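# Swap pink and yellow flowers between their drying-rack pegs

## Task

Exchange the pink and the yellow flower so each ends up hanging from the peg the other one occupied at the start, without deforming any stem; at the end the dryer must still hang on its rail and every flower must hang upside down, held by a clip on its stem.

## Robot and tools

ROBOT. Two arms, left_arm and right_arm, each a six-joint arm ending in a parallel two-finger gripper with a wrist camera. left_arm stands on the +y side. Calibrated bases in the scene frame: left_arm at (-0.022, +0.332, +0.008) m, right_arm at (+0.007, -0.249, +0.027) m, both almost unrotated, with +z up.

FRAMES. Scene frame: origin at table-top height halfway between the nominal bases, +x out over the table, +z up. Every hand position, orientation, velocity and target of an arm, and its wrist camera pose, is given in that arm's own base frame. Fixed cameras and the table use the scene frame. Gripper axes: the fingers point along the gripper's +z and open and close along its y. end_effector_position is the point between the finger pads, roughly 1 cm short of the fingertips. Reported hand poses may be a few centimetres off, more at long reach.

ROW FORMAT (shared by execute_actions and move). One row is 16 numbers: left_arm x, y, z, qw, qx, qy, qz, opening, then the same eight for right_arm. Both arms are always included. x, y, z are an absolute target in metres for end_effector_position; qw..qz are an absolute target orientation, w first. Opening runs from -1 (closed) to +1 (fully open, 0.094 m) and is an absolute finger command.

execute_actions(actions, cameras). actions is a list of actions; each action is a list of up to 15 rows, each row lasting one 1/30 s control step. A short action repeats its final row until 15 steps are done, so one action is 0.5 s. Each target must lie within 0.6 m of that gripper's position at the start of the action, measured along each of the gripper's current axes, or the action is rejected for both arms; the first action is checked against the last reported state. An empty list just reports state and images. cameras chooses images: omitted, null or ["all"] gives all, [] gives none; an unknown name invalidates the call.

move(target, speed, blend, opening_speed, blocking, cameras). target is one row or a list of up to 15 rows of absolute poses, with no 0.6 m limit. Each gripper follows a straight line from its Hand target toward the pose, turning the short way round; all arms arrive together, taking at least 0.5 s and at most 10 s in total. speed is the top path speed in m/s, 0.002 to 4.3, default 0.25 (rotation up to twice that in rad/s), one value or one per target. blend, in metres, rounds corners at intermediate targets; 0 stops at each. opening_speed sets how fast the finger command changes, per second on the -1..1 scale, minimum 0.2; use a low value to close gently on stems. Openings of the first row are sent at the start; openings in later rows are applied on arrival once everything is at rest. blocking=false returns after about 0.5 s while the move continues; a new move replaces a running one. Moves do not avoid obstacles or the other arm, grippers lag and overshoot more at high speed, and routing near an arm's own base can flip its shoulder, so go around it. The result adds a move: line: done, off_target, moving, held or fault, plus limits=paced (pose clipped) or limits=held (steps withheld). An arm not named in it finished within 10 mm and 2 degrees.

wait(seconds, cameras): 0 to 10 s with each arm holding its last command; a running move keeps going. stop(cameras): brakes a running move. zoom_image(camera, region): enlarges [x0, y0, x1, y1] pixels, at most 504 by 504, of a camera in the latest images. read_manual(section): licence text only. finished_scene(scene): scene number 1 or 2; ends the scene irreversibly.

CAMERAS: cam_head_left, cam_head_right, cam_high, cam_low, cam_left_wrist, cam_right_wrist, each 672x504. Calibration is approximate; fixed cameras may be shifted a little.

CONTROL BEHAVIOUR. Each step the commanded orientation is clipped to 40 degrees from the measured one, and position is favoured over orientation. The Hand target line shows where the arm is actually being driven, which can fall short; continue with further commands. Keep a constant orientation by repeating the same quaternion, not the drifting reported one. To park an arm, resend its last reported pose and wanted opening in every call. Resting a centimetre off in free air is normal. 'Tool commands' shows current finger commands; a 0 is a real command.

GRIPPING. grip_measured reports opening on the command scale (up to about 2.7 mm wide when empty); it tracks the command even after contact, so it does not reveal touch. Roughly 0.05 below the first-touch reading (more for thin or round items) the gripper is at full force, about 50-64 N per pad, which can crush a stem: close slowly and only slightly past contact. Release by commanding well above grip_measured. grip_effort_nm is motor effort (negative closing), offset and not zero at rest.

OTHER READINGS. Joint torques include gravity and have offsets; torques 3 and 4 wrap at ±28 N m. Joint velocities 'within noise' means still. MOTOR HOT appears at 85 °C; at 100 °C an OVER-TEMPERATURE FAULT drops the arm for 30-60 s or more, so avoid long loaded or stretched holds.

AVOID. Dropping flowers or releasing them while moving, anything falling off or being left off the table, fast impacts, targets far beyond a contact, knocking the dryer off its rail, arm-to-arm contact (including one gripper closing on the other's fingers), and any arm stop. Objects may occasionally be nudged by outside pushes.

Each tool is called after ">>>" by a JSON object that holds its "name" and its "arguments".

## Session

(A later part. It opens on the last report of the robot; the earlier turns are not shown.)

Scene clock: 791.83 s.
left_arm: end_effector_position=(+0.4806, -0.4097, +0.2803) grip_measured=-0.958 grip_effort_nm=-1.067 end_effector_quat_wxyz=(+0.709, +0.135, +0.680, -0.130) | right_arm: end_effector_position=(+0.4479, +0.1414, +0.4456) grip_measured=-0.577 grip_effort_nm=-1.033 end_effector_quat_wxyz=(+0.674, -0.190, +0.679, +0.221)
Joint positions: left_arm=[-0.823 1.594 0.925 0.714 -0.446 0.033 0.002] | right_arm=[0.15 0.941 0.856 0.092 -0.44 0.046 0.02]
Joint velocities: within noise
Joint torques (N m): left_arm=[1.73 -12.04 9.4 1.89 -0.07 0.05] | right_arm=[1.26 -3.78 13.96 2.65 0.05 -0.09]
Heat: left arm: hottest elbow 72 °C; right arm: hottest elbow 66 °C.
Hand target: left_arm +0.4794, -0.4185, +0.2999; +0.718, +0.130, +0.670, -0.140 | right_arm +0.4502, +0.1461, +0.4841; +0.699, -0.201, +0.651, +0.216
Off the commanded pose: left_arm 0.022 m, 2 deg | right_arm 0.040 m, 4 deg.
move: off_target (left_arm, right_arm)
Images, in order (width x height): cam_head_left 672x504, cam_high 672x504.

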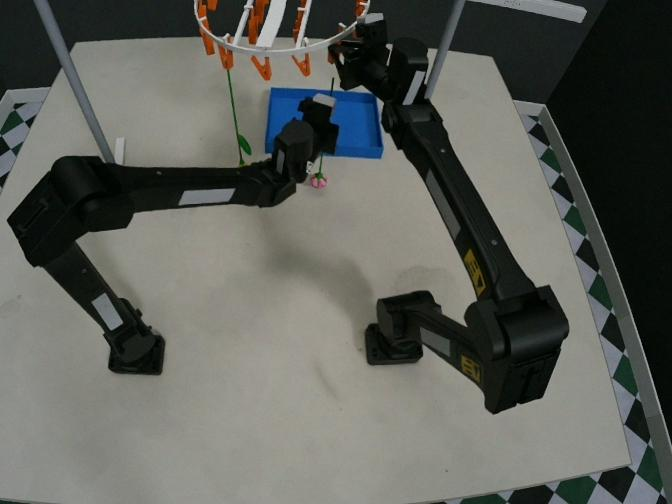

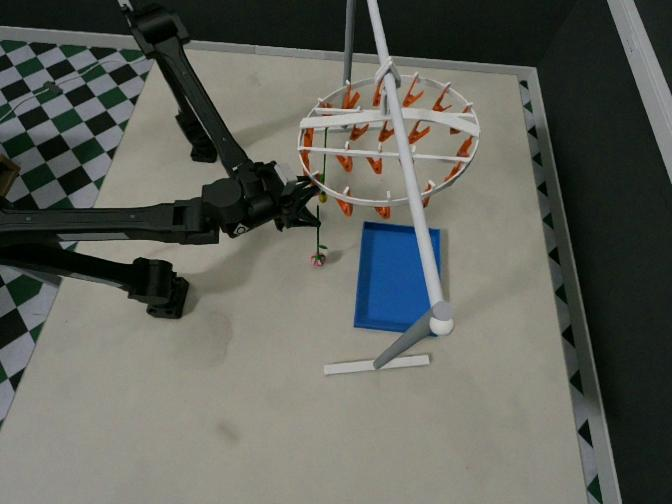

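>>> {"name": "move", "arguments": {"target": [0.484,-0.418,0.330,0.7180,0.1301,0.6695,-0.1395,-1,0.453,0.147,0.485,0.6987,-0.2017,0.6515,0.2163,-0.95], "speed": 0.06, "cameras": ["cam_head_left","cam_high"]}}

>>> {"name": "zoom_image", "arguments": {"camera": "cam_head_left", "region": [300, 20, 380, 100]}}

>>> {"name": "zoom_image", "arguments": {"camera": "cam_high", "region": [270, 150, 350, 230]}}

Scene clock: 795.27 s.
left_arm: end_effector_position=(+0.4784, -0.4079, +0.2900) grip_measured=-0.958 grip_effort_nm=-1.062 end_effector_quat_wxyz=(+0.700, +0.142, +0.689, -0.124) | right_arm: end_effector_position=(+0.4479, +0.1414, +0.4456) grip_measured=-0.577 grip_effort_nm=-1.033 end_effector_quat_wxyz=(+0.674, -0.190, +0.679, +0.221)
Joint positions: left_arm=[-0.823 1.557 0.935 0.634 -0.445 0.033 0.002] | right_arm=[0.15 0.941 0.856 0.092 -0.44 0.046 0.02]
Joint velocities: within noise
Joint torques (N m): left_arm=[2.32 -12.51 11.54 1.72 0.15 0.05] | right_arm=[1.44 -3.84 13.97 2.65 0.04 -0.1]
Heat: left arm: hottest elbow 71 °C; right arm: hottest elbow 66 °C.
Hand target: left_arm +0.4822, -0.4161, +0.3299; +0.718, +0.130, +0.669, -0.139 | right_arm +0.4502, +0.1461, +0.4841; +0.699, -0.201, +0.651, +0.216
Off the commanded pose: left_arm 0.042 m, 4 deg | right_arm 0.040 m, 4 deg.
move: off_target (left_arm, right_arm)
Images, in order (width x height): cam_head_left 672x504, cam_high 672x504.

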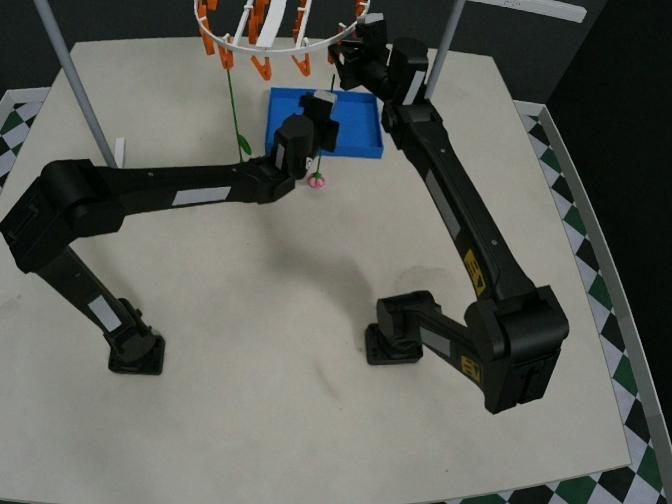

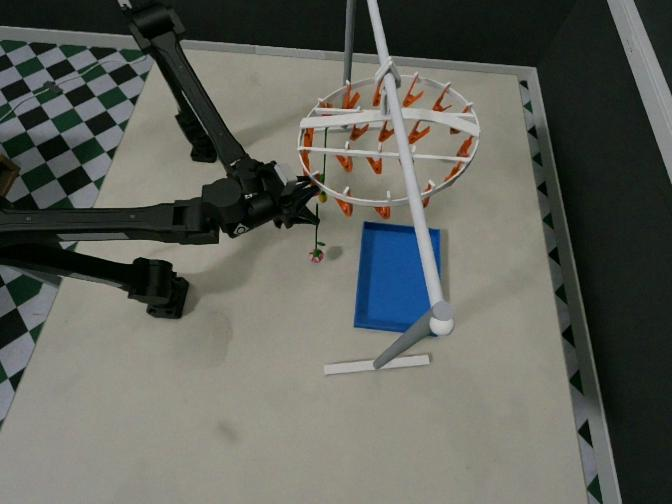

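Scaled by 6.300 from the camera's 672x504 image, which has a finer 960x720 frame.

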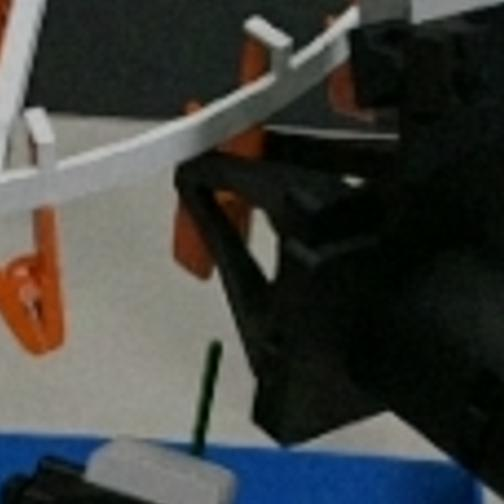

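Scaled by 6.300 from the camera's 672x504 image, which has a finer 960x720 frame.

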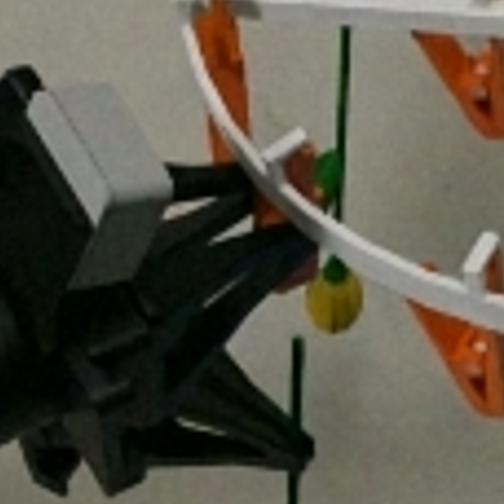

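>>> {"name": "move", "arguments": {"target": [0.488,-0.421,0.355,0.7180,0.1301,0.6695,-0.1395,-1,0.453,0.147,0.485,0.6987,-0.2017,0.6515,0.2163,-0.95], "speed": 0.06, "cameras": ["cam_head_left","cam_high"]}}

>>> {"name": "zoom_image", "arguments": {"camera": "cam_head_left", "region": [300, 20, 380, 100]}}

>>> {"name": "zoom_image", "arguments": {"camera": "cam_high", "region": [270, 150, 350, 230]}}

Scene clock: 799.17 s.
left_arm: end_effector_position=(+0.4821, -0.4124, +0.3141) grip_measured=-0.958 grip_effort_nm=-1.062 end_effector_quat_wxyz=(+0.700, +0.143, +0.689, -0.124) | right_arm: end_effector_position=(+0.4479, +0.1414, +0.4456) grip_measured=-0.577 grip_effort_nm=-1.033 end_effector_quat_wxyz=(+0.674, -0.190, +0.679, +0.221)
Joint positions: left_arm=[-0.823 1.533 0.982 0.563 -0.443 0.033 0.002] | right_arm=[0.15 0.941 0.856 0.092 -0.44 0.046 0.02]
Joint velocities: within noise
Joint torques (N m): left_arm=[2.43 -12.45 12 1.7 0.14 0.05] | right_arm=[1.49 -4.01 13.96 2.66 0.04 -0.08]
Heat: left arm: hottest elbow 71 °C; right arm: hottest elbow 66 °C.
Hand target: left_arm +0.4861, -0.4190, +0.3549; +0.718, +0.130, +0.669, -0.139 | right_arm +0.4502, +0.1461, +0.4841; +0.699, -0.201, +0.651, +0.216
Off the commanded pose: left_arm 0.042 m, 4 deg | right_arm 0.040 m, 4 deg.
move: off_target (left_arm, right_arm)
Images, in order (width x height): cam_head_left 672x504, cam_high 672x504.

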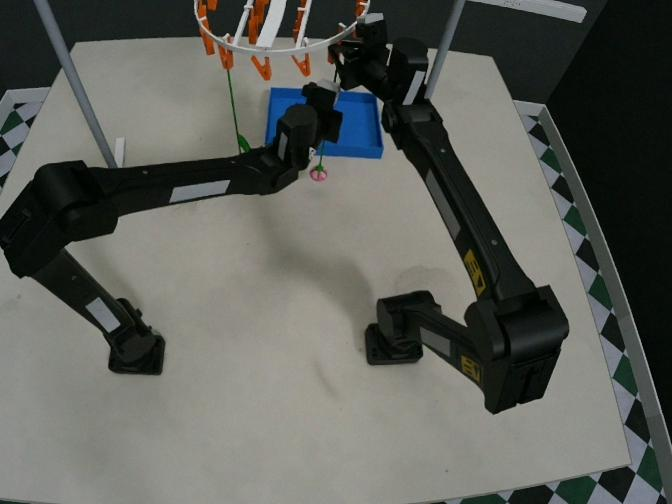

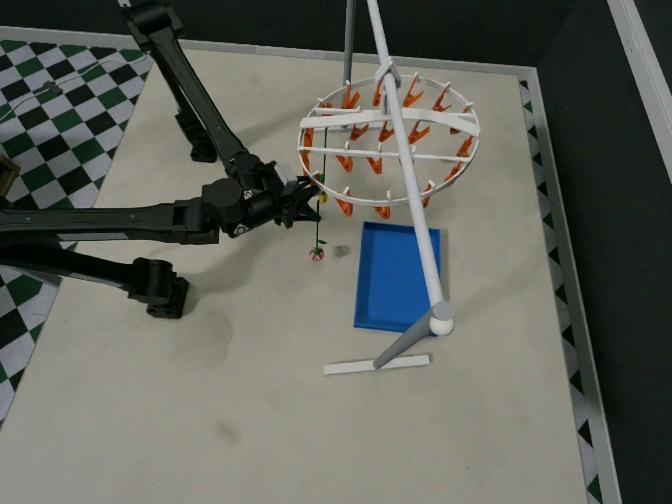

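Scaled by 6.300 from the camera's 672x504 image, which has a finer 960x720 frame.

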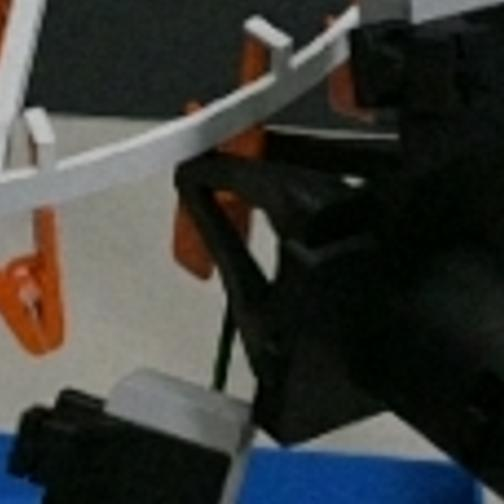

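Scaled by 6.300 from the camera's 672x504 image, which has a finer 960x720 frame.

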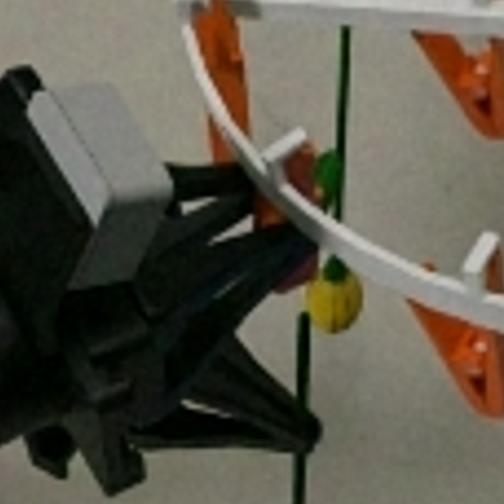

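>>> {"name": "zoom_image", "arguments": {"camera": "cam_high", "region": [302, 168, 332, 208]}}

>>> {"name": "zoom_image", "arguments": {"camera": "cam_head_left", "region": [322, 40, 352, 80]}}

>>> {"name": "wait", "arguments": {"seconds": 0, "cameras": ["cam_right_wrist","cam_left_wrist"]}}

Scaled by 12.600 from the camera's 672x504 image, which has a finer 960x720 frame.

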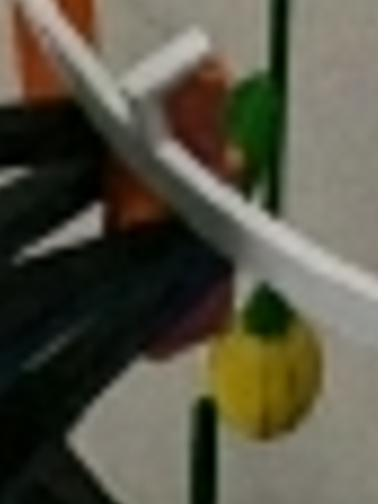

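Scaled by 12.600 from the camera's 672x504 image, which has a finer 960x720 frame.

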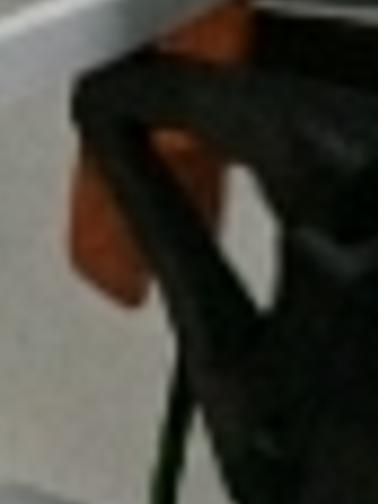

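Scene clock: 802.23 s.
left_arm: end_effector_position=(+0.4820, -0.4124, +0.3141) grip_measured=-0.958 grip_effort_nm=-1.062 end_effector_quat_wxyz=(+0.700, +0.143, +0.689, -0.125) | right_arm: end_effector_position=(+0.4479, +0.1414, +0.4456) grip_measured=-0.577 grip_effort_nm=-1.033 end_effector_quat_wxyz=(+0.674, -0.190, +0.679, +0.221)
Joint positions: left_arm=[-0.823 1.533 0.982 0.563 -0.443 0.033 0.002] | right_arm=[0.15 0.941 0.856 0.092 -0.44 0.046 0.02]
Joint velocities: within noise
Joint torques (N m): left_arm=[2.43 -12.45 11.99 1.72 0.14 0.05] | right_arm=[1.2 -4.07 13.96 2.65 0.04 -0.09]
Heat: left arm: hottest elbow 72 °C; right arm: hottest elbow 67 °C.
Hand target: left_arm +0.4860, -0.4190, +0.3550; +0.718, +0.130, +0.669, -0.140 | right_arm +0.4502, +0.1461, +0.4841; +0.699, -0.201, +0.651, +0.216
Tool commands: left_gripper/opening=-1.0 right_gripper/opening=-0.95
Off the commanded pose: left_arm 0.042 m, 4 deg | right_arm 0.040 m, 4 deg.
camera_calibration:
cam_left_wrist: T_world_to_cam=[[-0.365704, -0.929784, -0.0419687, -0.194073], [-0.368395, 0.186013, -0.91087, 0.579065], [0.854719, -0.317648, -0.410554, -0.323625], [0, 0, 0, 1]] pos_world=[0.41896, -0.390959, 0.386442]
cam_right_wrist: T_world_to_cam=[[0.561431, -0.826803, -0.0345212, -0.120174], [-0.3565, -0.204009, -0.91175, 0.635997], [0.746795, 0.524192, -0.409293, -0.139319], [0, 0, 0, 1]] pos_world=[0.398245, 0.103419, 0.518699]
Images, in order (width x height): cam_left_wrist 672x504, cam_right_wrist 672x504.

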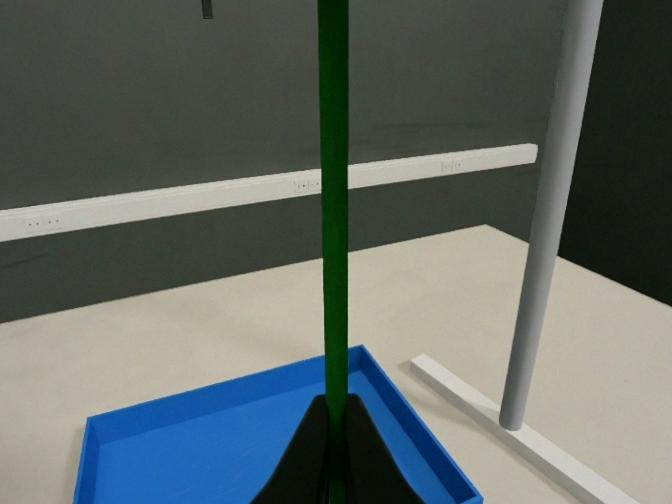

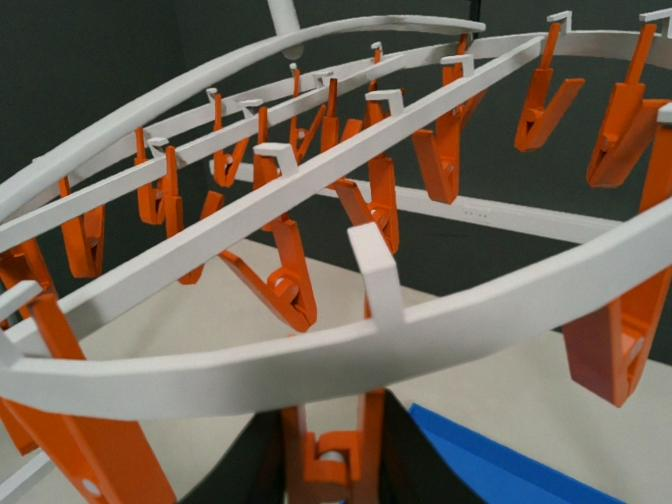

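>>> {"name": "move", "arguments": {"target": [0.4805,-0.4055,0.322,0.7180,0.1301,0.6695,-0.1395,-1,0.453,0.147,0.485,0.6987,-0.2017,0.6515,0.2163,-0.95], "speed": 0.06, "cameras": ["cam_head_left","cam_high"]}}

>>> {"name": "zoom_image", "arguments": {"camera": "cam_high", "region": [292, 158, 342, 208]}}

>>> {"name": "zoom_image", "arguments": {"camera": "cam_head_left", "region": [310, 40, 360, 90]}}

Scene clock: 813.97 s.
left_arm: end_effector_position=(+0.4772, -0.4096, +0.3130) grip_measured=-0.958 grip_effort_nm=-1.067 end_effector_quat_wxyz=(+0.709, +0.139, +0.678, -0.135) | right_arm: end_effector_position=(+0.4479, +0.1414, +0.4456) grip_measured=-0.577 grip_effort_nm=-1.028 end_effector_quat_wxyz=(+0.674, -0.190, +0.679, +0.221)
Joint positions: left_arm=[-0.823 1.533 0.953 0.627 -0.433 0.033 0.002] | right_arm=[0.15 0.941 0.856 0.092 -0.44 0.046 0.02]
Joint velocities: within noise
Joint torques (N m): left_arm=[3.19 -11.34 7.92 2.99 0.17 0.03] | right_arm=[1.32 -3.9 13.93 2.62 0.04 -0.09]
Heat: left arm: hottest elbow 74 °C; right arm: hottest elbow 67 °C.
Hand target: left_arm +0.4804, -0.4053, +0.3221; +0.718, +0.130, +0.669, -0.139 | right_arm +0.4502, +0.1461, +0.4841; +0.699, -0.201, +0.651, +0.216
Off the commanded pose: left_arm 0.010 m, 2 deg | right_arm 0.040 m, 4 deg.
move: off_target (right_arm)
Images, in order (width x height): cam_head_left 672x504, cam_high 672x504.

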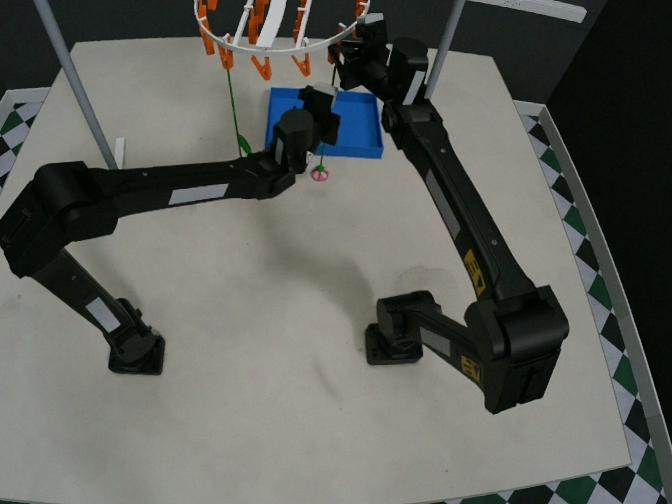

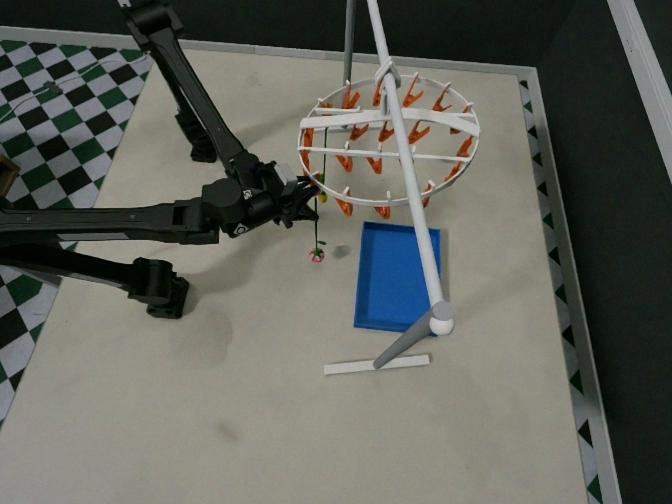

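Scaled by 10.080 from the camera's 672x504 image, which has a finer 960x720 frame.

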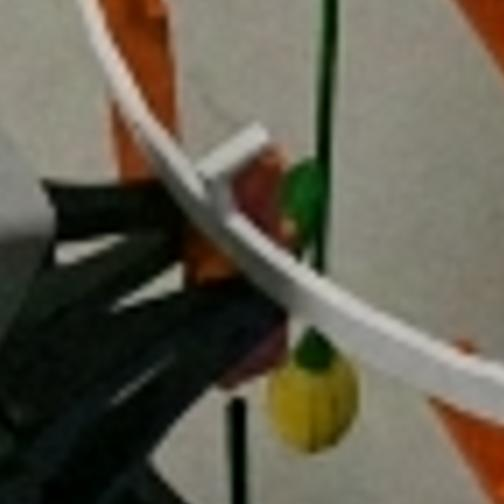

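Scaled by 10.080 from the camera's 672x504 image, which has a finer 960x720 frame.

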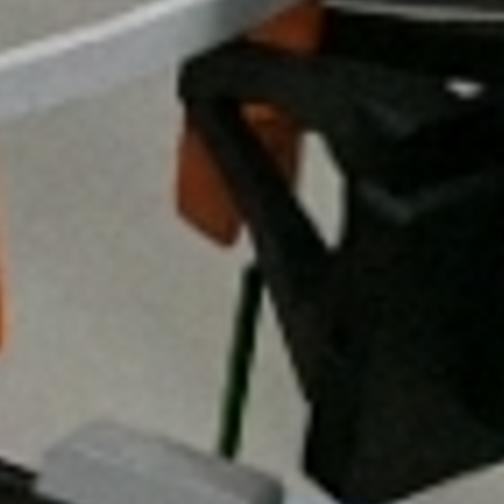

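>>> {"name": "move", "arguments": {"target": [0.484,-0.409,0.355,0.7180,0.1301,0.6695,-0.1395,-1,0.453,0.147,0.485,0.6987,-0.2017,0.6515,0.2163,-0.95], "speed": 0.06, "cameras": ["cam_head_left","cam_high"]}}

>>> {"name": "zoom_image", "arguments": {"camera": "cam_high", "region": [292, 158, 342, 208]}}

>>> {"name": "zoom_image", "arguments": {"camera": "cam_head_left", "region": [310, 40, 360, 90]}}

Scene clock: 819.80 s.
left_arm: end_effector_position=(+0.4745, -0.4067, +0.3135) grip_measured=-0.958 grip_effort_nm=-1.062 end_effector_quat_wxyz=(+0.699, +0.147, +0.688, -0.128) | right_arm: end_effector_position=(+0.4479, +0.1414, +0.4456) grip_measured=-0.577 grip_effort_nm=-1.028 end_effector_quat_wxyz=(+0.674, -0.190, +0.679, +0.221)
Joint positions: left_arm=[-0.823 1.509 0.953 0.566 -0.432 0.033 0.002] | right_arm=[0.15 0.941 0.856 0.092 -0.44 0.046 0.02]
Joint velocities: within noise
Joint torques (N m): left_arm=[3.25 -12.4 11.77 1.74 0.14 0.04] | right_arm=[1.26 -4.01 13.98 2.66 0.04 -0.1]
Heat: left arm: hottest elbow 72 °C; right arm: hottest elbow 67 °C.
Hand target: left_arm +0.4821, -0.4072, +0.3547; +0.718, +0.130, +0.669, -0.139 | right_arm +0.4502, +0.1461, +0.4841; +0.699, -0.201, +0.651, +0.216
Off the commanded pose: left_arm 0.043 m, 4 deg | right_arm 0.040 m, 4 deg.
move: off_target (left_arm, right_arm)
Images, in order (width x height): cam_head_left 672x504, cam_high 672x504.

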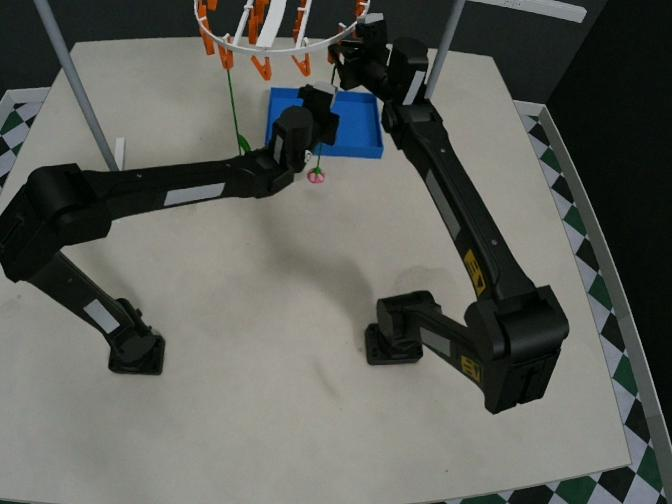

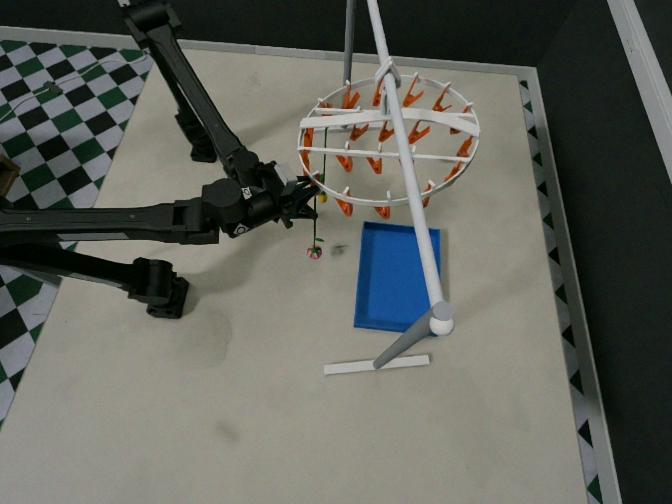

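Scaled by 10.080 from the camera's 672x504 image, which has a finer 960x720 frame.

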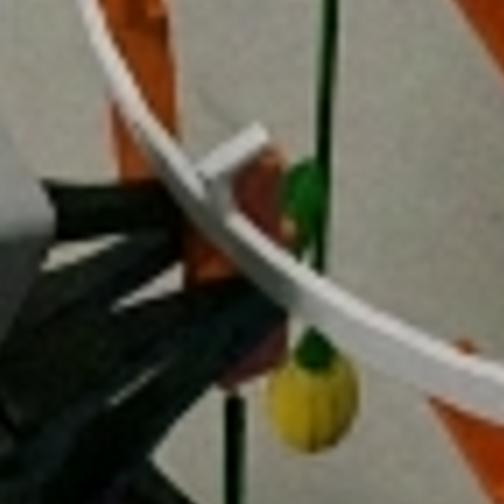

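Scaled by 10.080 from the camera's 672x504 image, which has a finer 960x720 frame.

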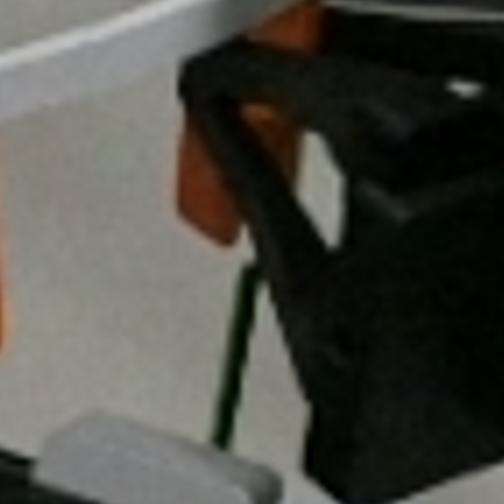

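>>> {"name": "move", "arguments": {"target": [0.489,-0.412,0.370,0.7180,0.1301,0.6695,-0.1395,-1,0.453,0.147,0.485,0.6987,-0.2017,0.6515,0.2163,-0.95], "speed": 0.06, "cameras": ["cam_head_left","cam_high"]}}

>>> {"name": "zoom_image", "arguments": {"camera": "cam_high", "region": [292, 158, 342, 208]}}

>>> {"name": "zoom_image", "arguments": {"camera": "cam_head_left", "region": [310, 40, 360, 90]}}

Scene clock: 823.77 s.
left_arm: end_effector_position=(+0.4777, -0.4109, +0.3252) grip_measured=-0.958 grip_effort_nm=-1.067 end_effector_quat_wxyz=(+0.697, +0.149, +0.689, -0.128) | right_arm: end_effector_position=(+0.4479, +0.1414, +0.4456) grip_measured=-0.577 grip_effort_nm=-1.038 end_effector_quat_wxyz=(+0.674, -0.190, +0.679, +0.221)
Joint positions: left_arm=[-0.823 1.502 0.985 0.523 -0.429 0.033 0.002] | right_arm=[0.15 0.941 0.856 0.092 -0.44 0.046 0.02]
Joint velocities: within noise
Joint torques (N m): left_arm=[3.43 -12.45 12.3 1.59 0.14 0.04] | right_arm=[1.26 -4.01 13.93 2.67 0.05 -0.08]
Heat: left arm: hottest elbow 73 °C; right arm: hottest elbow 67 °C.
Hand target: left_arm +0.4866, -0.4099, +0.3698; +0.718, +0.130, +0.669, -0.139 | right_arm +0.4502, +0.1461, +0.4841; +0.699, -0.201, +0.651, +0.216
Off the commanded pose: left_arm 0.046 m, 4 deg | right_arm 0.040 m, 4 deg.
move: off_target (left_arm, right_arm)
Images, in order (width x height): cam_head_left 672x504, cam_high 672x504.

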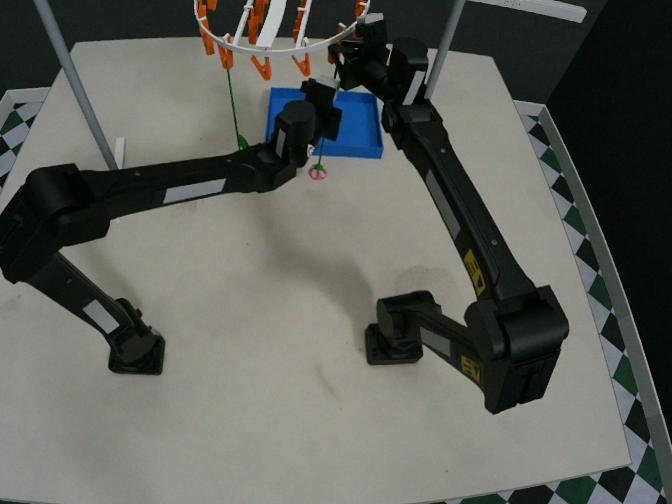

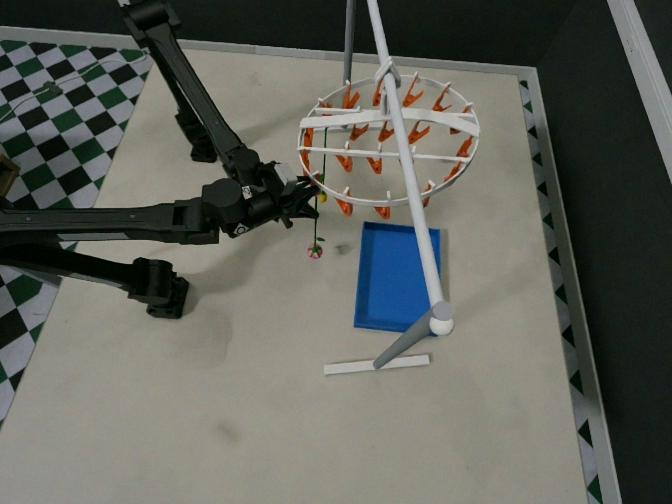

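Scaled by 10.080 from the camera's 672x504 image, which has a finer 960x720 frame.

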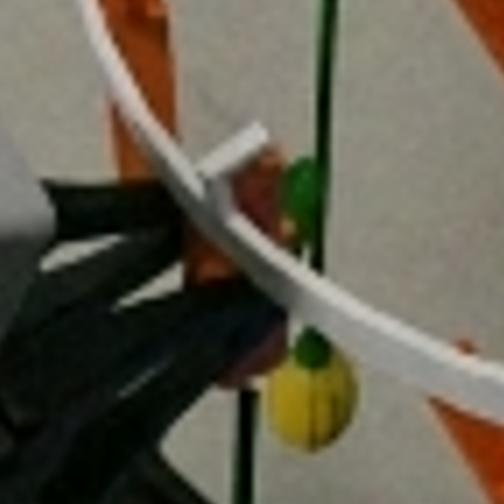

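Scaled by 10.080 from the camera's 672x504 image, which has a finer 960x720 frame.

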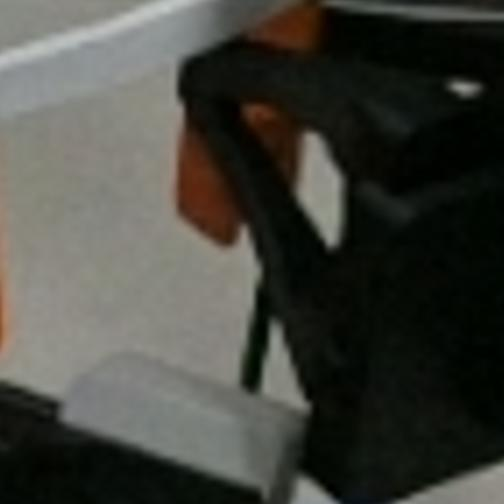

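>>> {"name": "move", "arguments": {"target": [0.4795,-0.404,0.338,0.7180,0.1301,0.6695,-0.1395,-1,0.453,0.147,0.485,0.6987,-0.2017,0.6515,0.2163,-0.95], "speed": 0.06, "cameras": ["cam_head_left","cam_high"]}}

>>> {"name": "zoom_image", "arguments": {"camera": "cam_high", "region": [292, 158, 342, 208]}}

>>> {"name": "zoom_image", "arguments": {"camera": "cam_head_left", "region": [310, 40, 360, 90]}}

Scene clock: 831.43 s.
left_arm: end_effector_position=(+0.4758, -0.4088, +0.3306) grip_measured=-0.958 grip_effort_nm=-1.062 end_effector_quat_wxyz=(+0.709, +0.140, +0.677, -0.136) | right_arm: end_effector_position=(+0.4477, +0.1421, +0.4473) grip_measured=-0.577 grip_effort_nm=-1.033 end_effector_quat_wxyz=(+0.675, -0.191, +0.677, +0.221)
Joint positions: left_arm=[-0.823 1.502 0.972 0.578 -0.429 0.033 0.002] | right_arm=[0.152 0.941 0.858 0.093 -0.44 0.046 0.02]
Joint velocities: within noise
Joint torques (N m): left_arm=[3.25 -10.99 7.99 3.15 0.06 0.03] | right_arm=[1.2 -3.96 13.89 2.59 0.05 -0.1]
Heat: left arm: hottest elbow 71 °C; right arm: hottest elbow 68 °C.
Hand target: left_arm +0.4793, -0.4040, +0.3381; +0.718, +0.130, +0.670, -0.140 | right_arm +0.4504, +0.1462, +0.4842; +0.699, -0.201, +0.651, +0.216
Off the commanded pose: left_arm 0.010 m, 2 deg | right_arm 0.038 m, 4 deg.
move: off_target (right_arm)
Images, in order (width x height): cam_head_left 672x504, cam_high 672x504.

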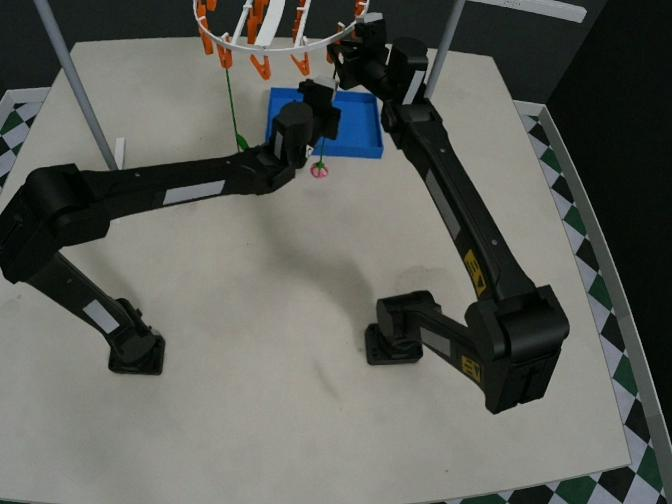

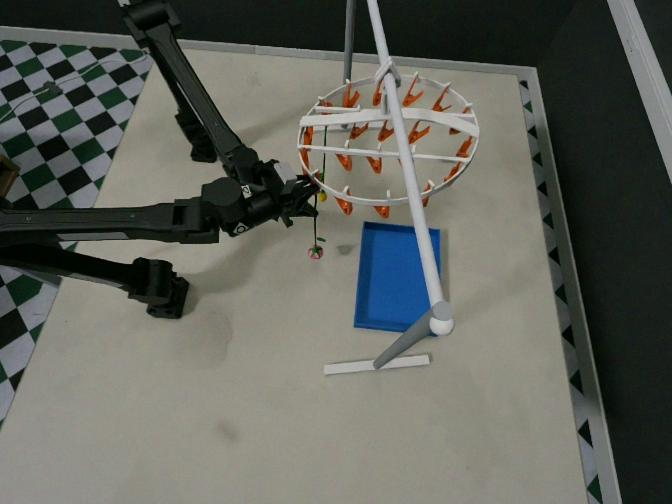

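Scaled by 10.080 from the camera's 672x504 image, which has a finer 960x720 frame.

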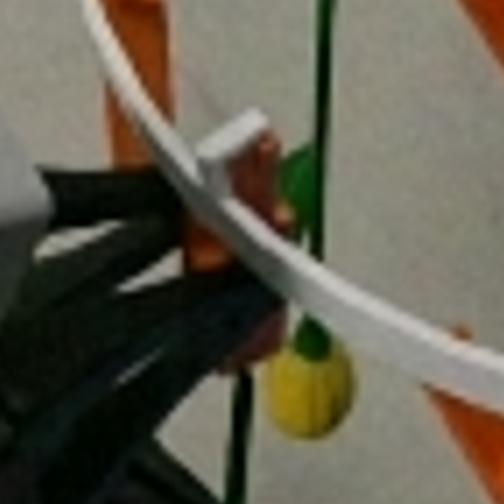

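Scaled by 10.080 from the camera's 672x504 image, which has a finer 960x720 frame.

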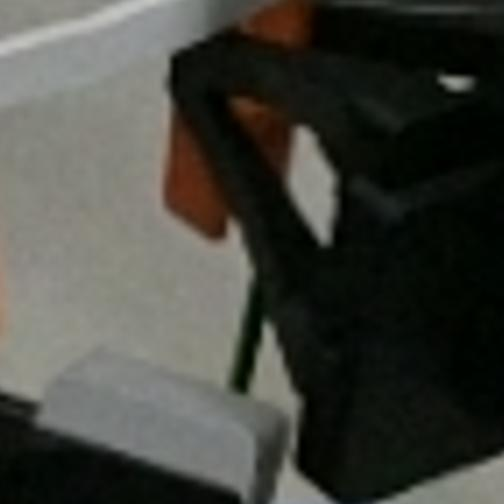

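>>> {"name": "zoom_image", "arguments": {"camera": "cam_head_left", "region": [290, 30, 410, 120]}}

>>> {"name": "zoom_image", "arguments": {"camera": "cam_high", "region": [285, 165, 335, 215]}}

>>> {"name": "wait", "arguments": {"seconds": 0, "cameras": ["cam_right_wrist","cam_left_wrist","cam_low"]}}

>>> {"name": "zoom_image", "arguments": {"camera": "cam_low", "region": [280, 130, 330, 180]}}

Scaled by 4.200 from the camera's 672x504 image, which has a finer 960x720 frame.

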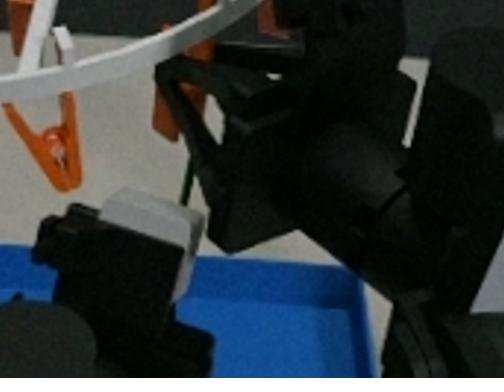

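Scaled by 10.080 from the camera's 672x504 image, which has a finer 960x720 frame.

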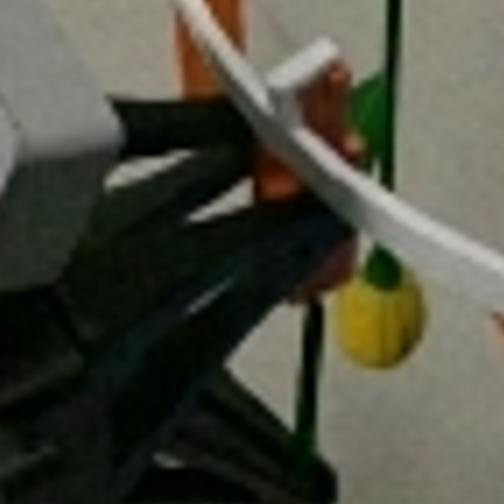

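Scene clock: 837.33 s.
left_arm: end_effector_position=(+0.4758, -0.4088, +0.3304) grip_measured=-0.958 grip_effort_nm=-1.062 end_effector_quat_wxyz=(+0.709, +0.140, +0.677, -0.136) | right_arm: end_effector_position=(+0.4477, +0.1421, +0.4473) grip_measured=-0.577 grip_effort_nm=-1.038 end_effector_quat_wxyz=(+0.675, -0.191, +0.677, +0.221)
Joint positions: left_arm=[-0.823 1.502 0.971 0.579 -0.429 0.033 0.002] | right_arm=[0.152 0.941 0.858 0.093 -0.44 0.046 0.02]
Joint velocities: within noise
Joint torques (N m): left_arm=[3.25 -11.05 8.05 3.14 0.06 0.04] | right_arm=[1.26 -3.84 13.83 2.59 0.05 -0.1]
Heat: left arm: hottest elbow 71 °C; right arm: hottest elbow 70 °C.
Hand target: left_arm +0.4793, -0.4040, +0.3380; +0.718, +0.130, +0.670, -0.139 | right_arm +0.4504, +0.1461, +0.4842; +0.699, -0.201, +0.651, +0.216
Tool commands: left_gripper/opening=-1.0 right_gripper/opening=-0.95
Off the commanded pose: left_arm 0.010 m, 2 deg | right_arm 0.038 m, 4 deg.
camera_calibration:
cam_left_wrist: T_world_to_cam=[[-0.377605, -0.925573, -0.0269919, -0.189895], [-0.343325, 0.167019, -0.924247, 0.575776], [0.859966, -0.339734, -0.38084, -0.331742], [0, 0, 0, 1]] pos_world=[0.41126, -0.384632, 0.400693]
cam_right_wrist: T_world_to_cam=[[0.562778, -0.825949, -0.0330051, -0.120952], [-0.35311, -0.204114, -0.913045, 0.636699], [0.747392, 0.525496, -0.406522, -0.140558], [0, 0, 0, 1]] pos_world=[0.397946, 0.103921, 0.520203]
Images, in order (width x height): cam_low 672x504, cam_left_wrist 672x504, cam_right_wrist 672x504.

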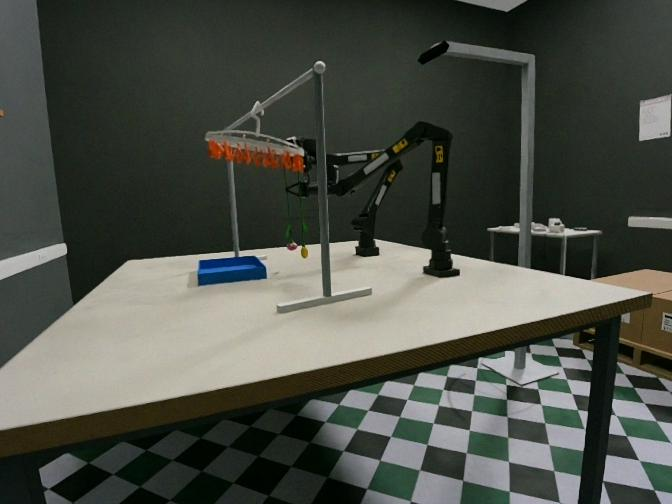

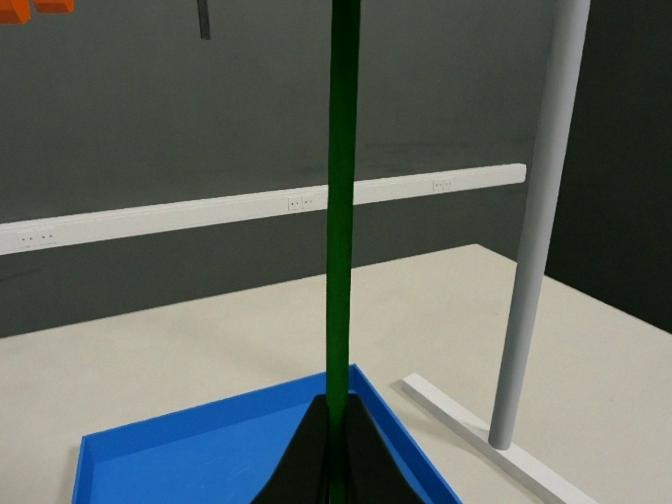

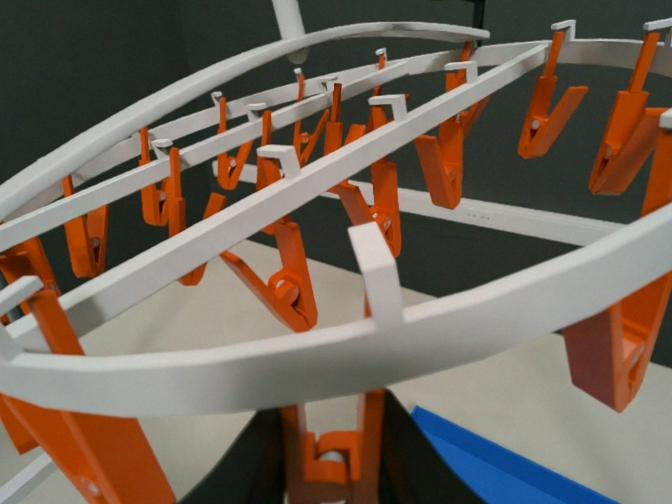

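Scaled by 10.080 from the camera's 672x504 image, which has a finer 960x720 frame.

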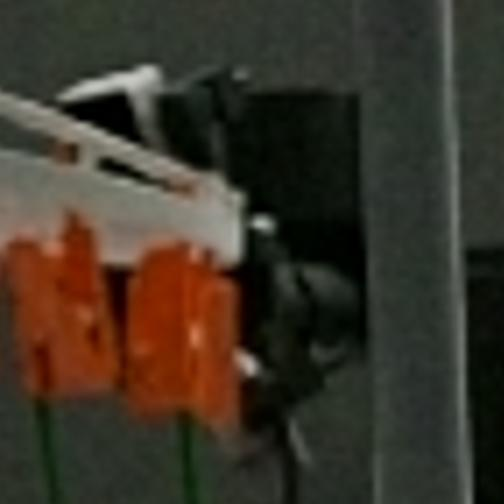

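>>> {"name": "move", "arguments": {"target": [[0.4793,-0.404,0.312,0.7180,0.1301,0.6695,-0.1395,-1,0.453,0.147,0.485,0.6987,-0.2017,0.6515,0.2163,-0.95],[0.4715,-0.3975,0.310,0.7180,0.1301,0.6695,-0.1395,-1,0.453,0.147,0.485,0.6987,-0.2017,0.6515,0.2163,-0.95]], "speed": 0.06, "cameras": ["cam_head_left","cam_high"]}}

>>> {"name": "zoom_image", "arguments": {"camera": "cam_high", "region": [292, 158, 342, 208]}}

>>> {"name": "zoom_image", "arguments": {"camera": "cam_head_left", "region": [310, 40, 360, 90]}}

Scene clock: 859.47 s.
left_arm: end_effector_position=(+0.4688, -0.4013, +0.3024) grip_measured=-0.958 grip_effort_nm=-1.067 end_effector_quat_wxyz=(+0.710, +0.140, +0.677, -0.137) | right_arm: end_effector_position=(+0.4477, +0.1426, +0.4471) grip_measured=-0.577 grip_effort_nm=-1.033 end_effector_quat_wxyz=(+0.675, -0.192, +0.677, +0.222)
Joint positions: left_arm=[-0.823 1.522 0.905 0.666 -0.429 0.033 0.002] | right_arm=[0.153 0.942 0.858 0.093 -0.44 0.046 0.02]
Joint velocities: within noise
Joint torques (N m): left_arm=[3.02 -10.93 7.72 2.99 -0.05 0.04] | right_arm=[1.2 -3.9 13.9 2.58 0.05 -0.1]
Heat: left arm: hottest elbow 69 °C; right arm: hottest elbow 75 °C.
Hand target: left_arm +0.4714, -0.3975, +0.3101; +0.718, +0.130, +0.669, -0.140 | right_arm +0.4505, +0.1463, +0.4841; +0.699, -0.201, +0.651, +0.216
Off the commanded pose: left_arm 0.009 m, 2 deg | right_arm 0.039 m, 4 deg.
move: off_target (right_arm)
Images, in order (width x height): cam_head_left 672x504, cam_high 672x504.

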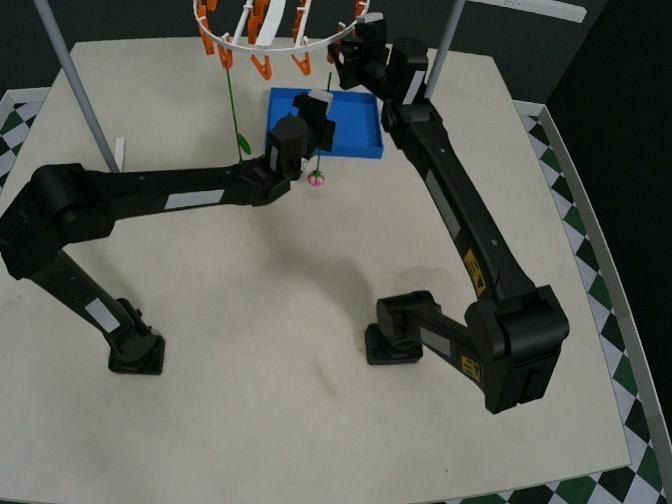

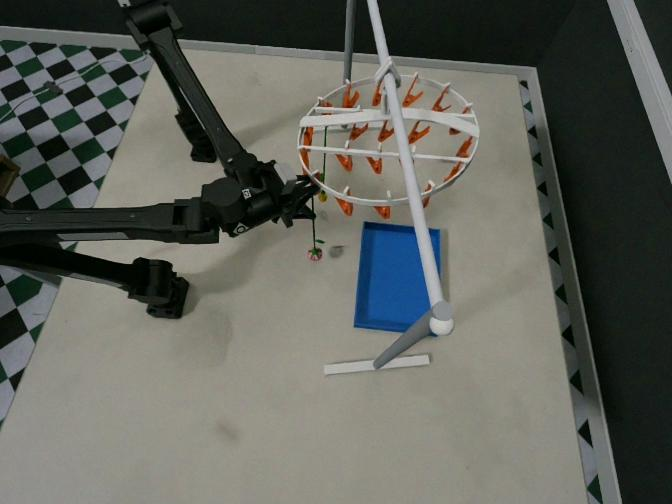

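Scaled by 10.080 from the camera's 672x504 image, which has a finer 960x720 frame.

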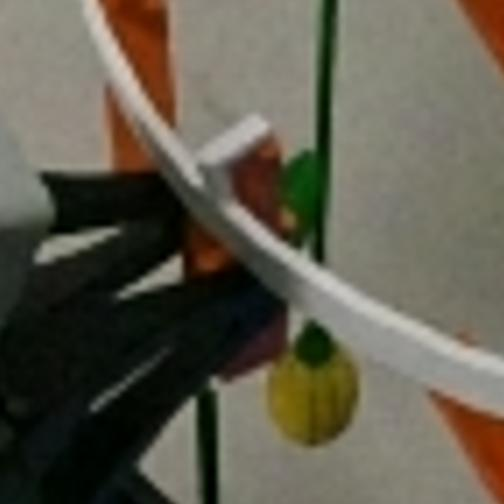

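Scaled by 10.080 from the camera's 672x504 image, which has a finer 960x720 frame.

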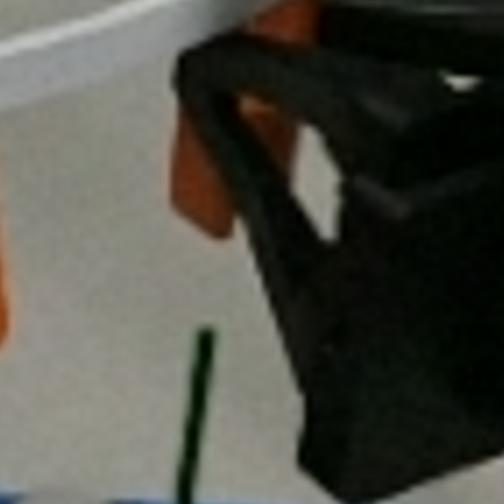

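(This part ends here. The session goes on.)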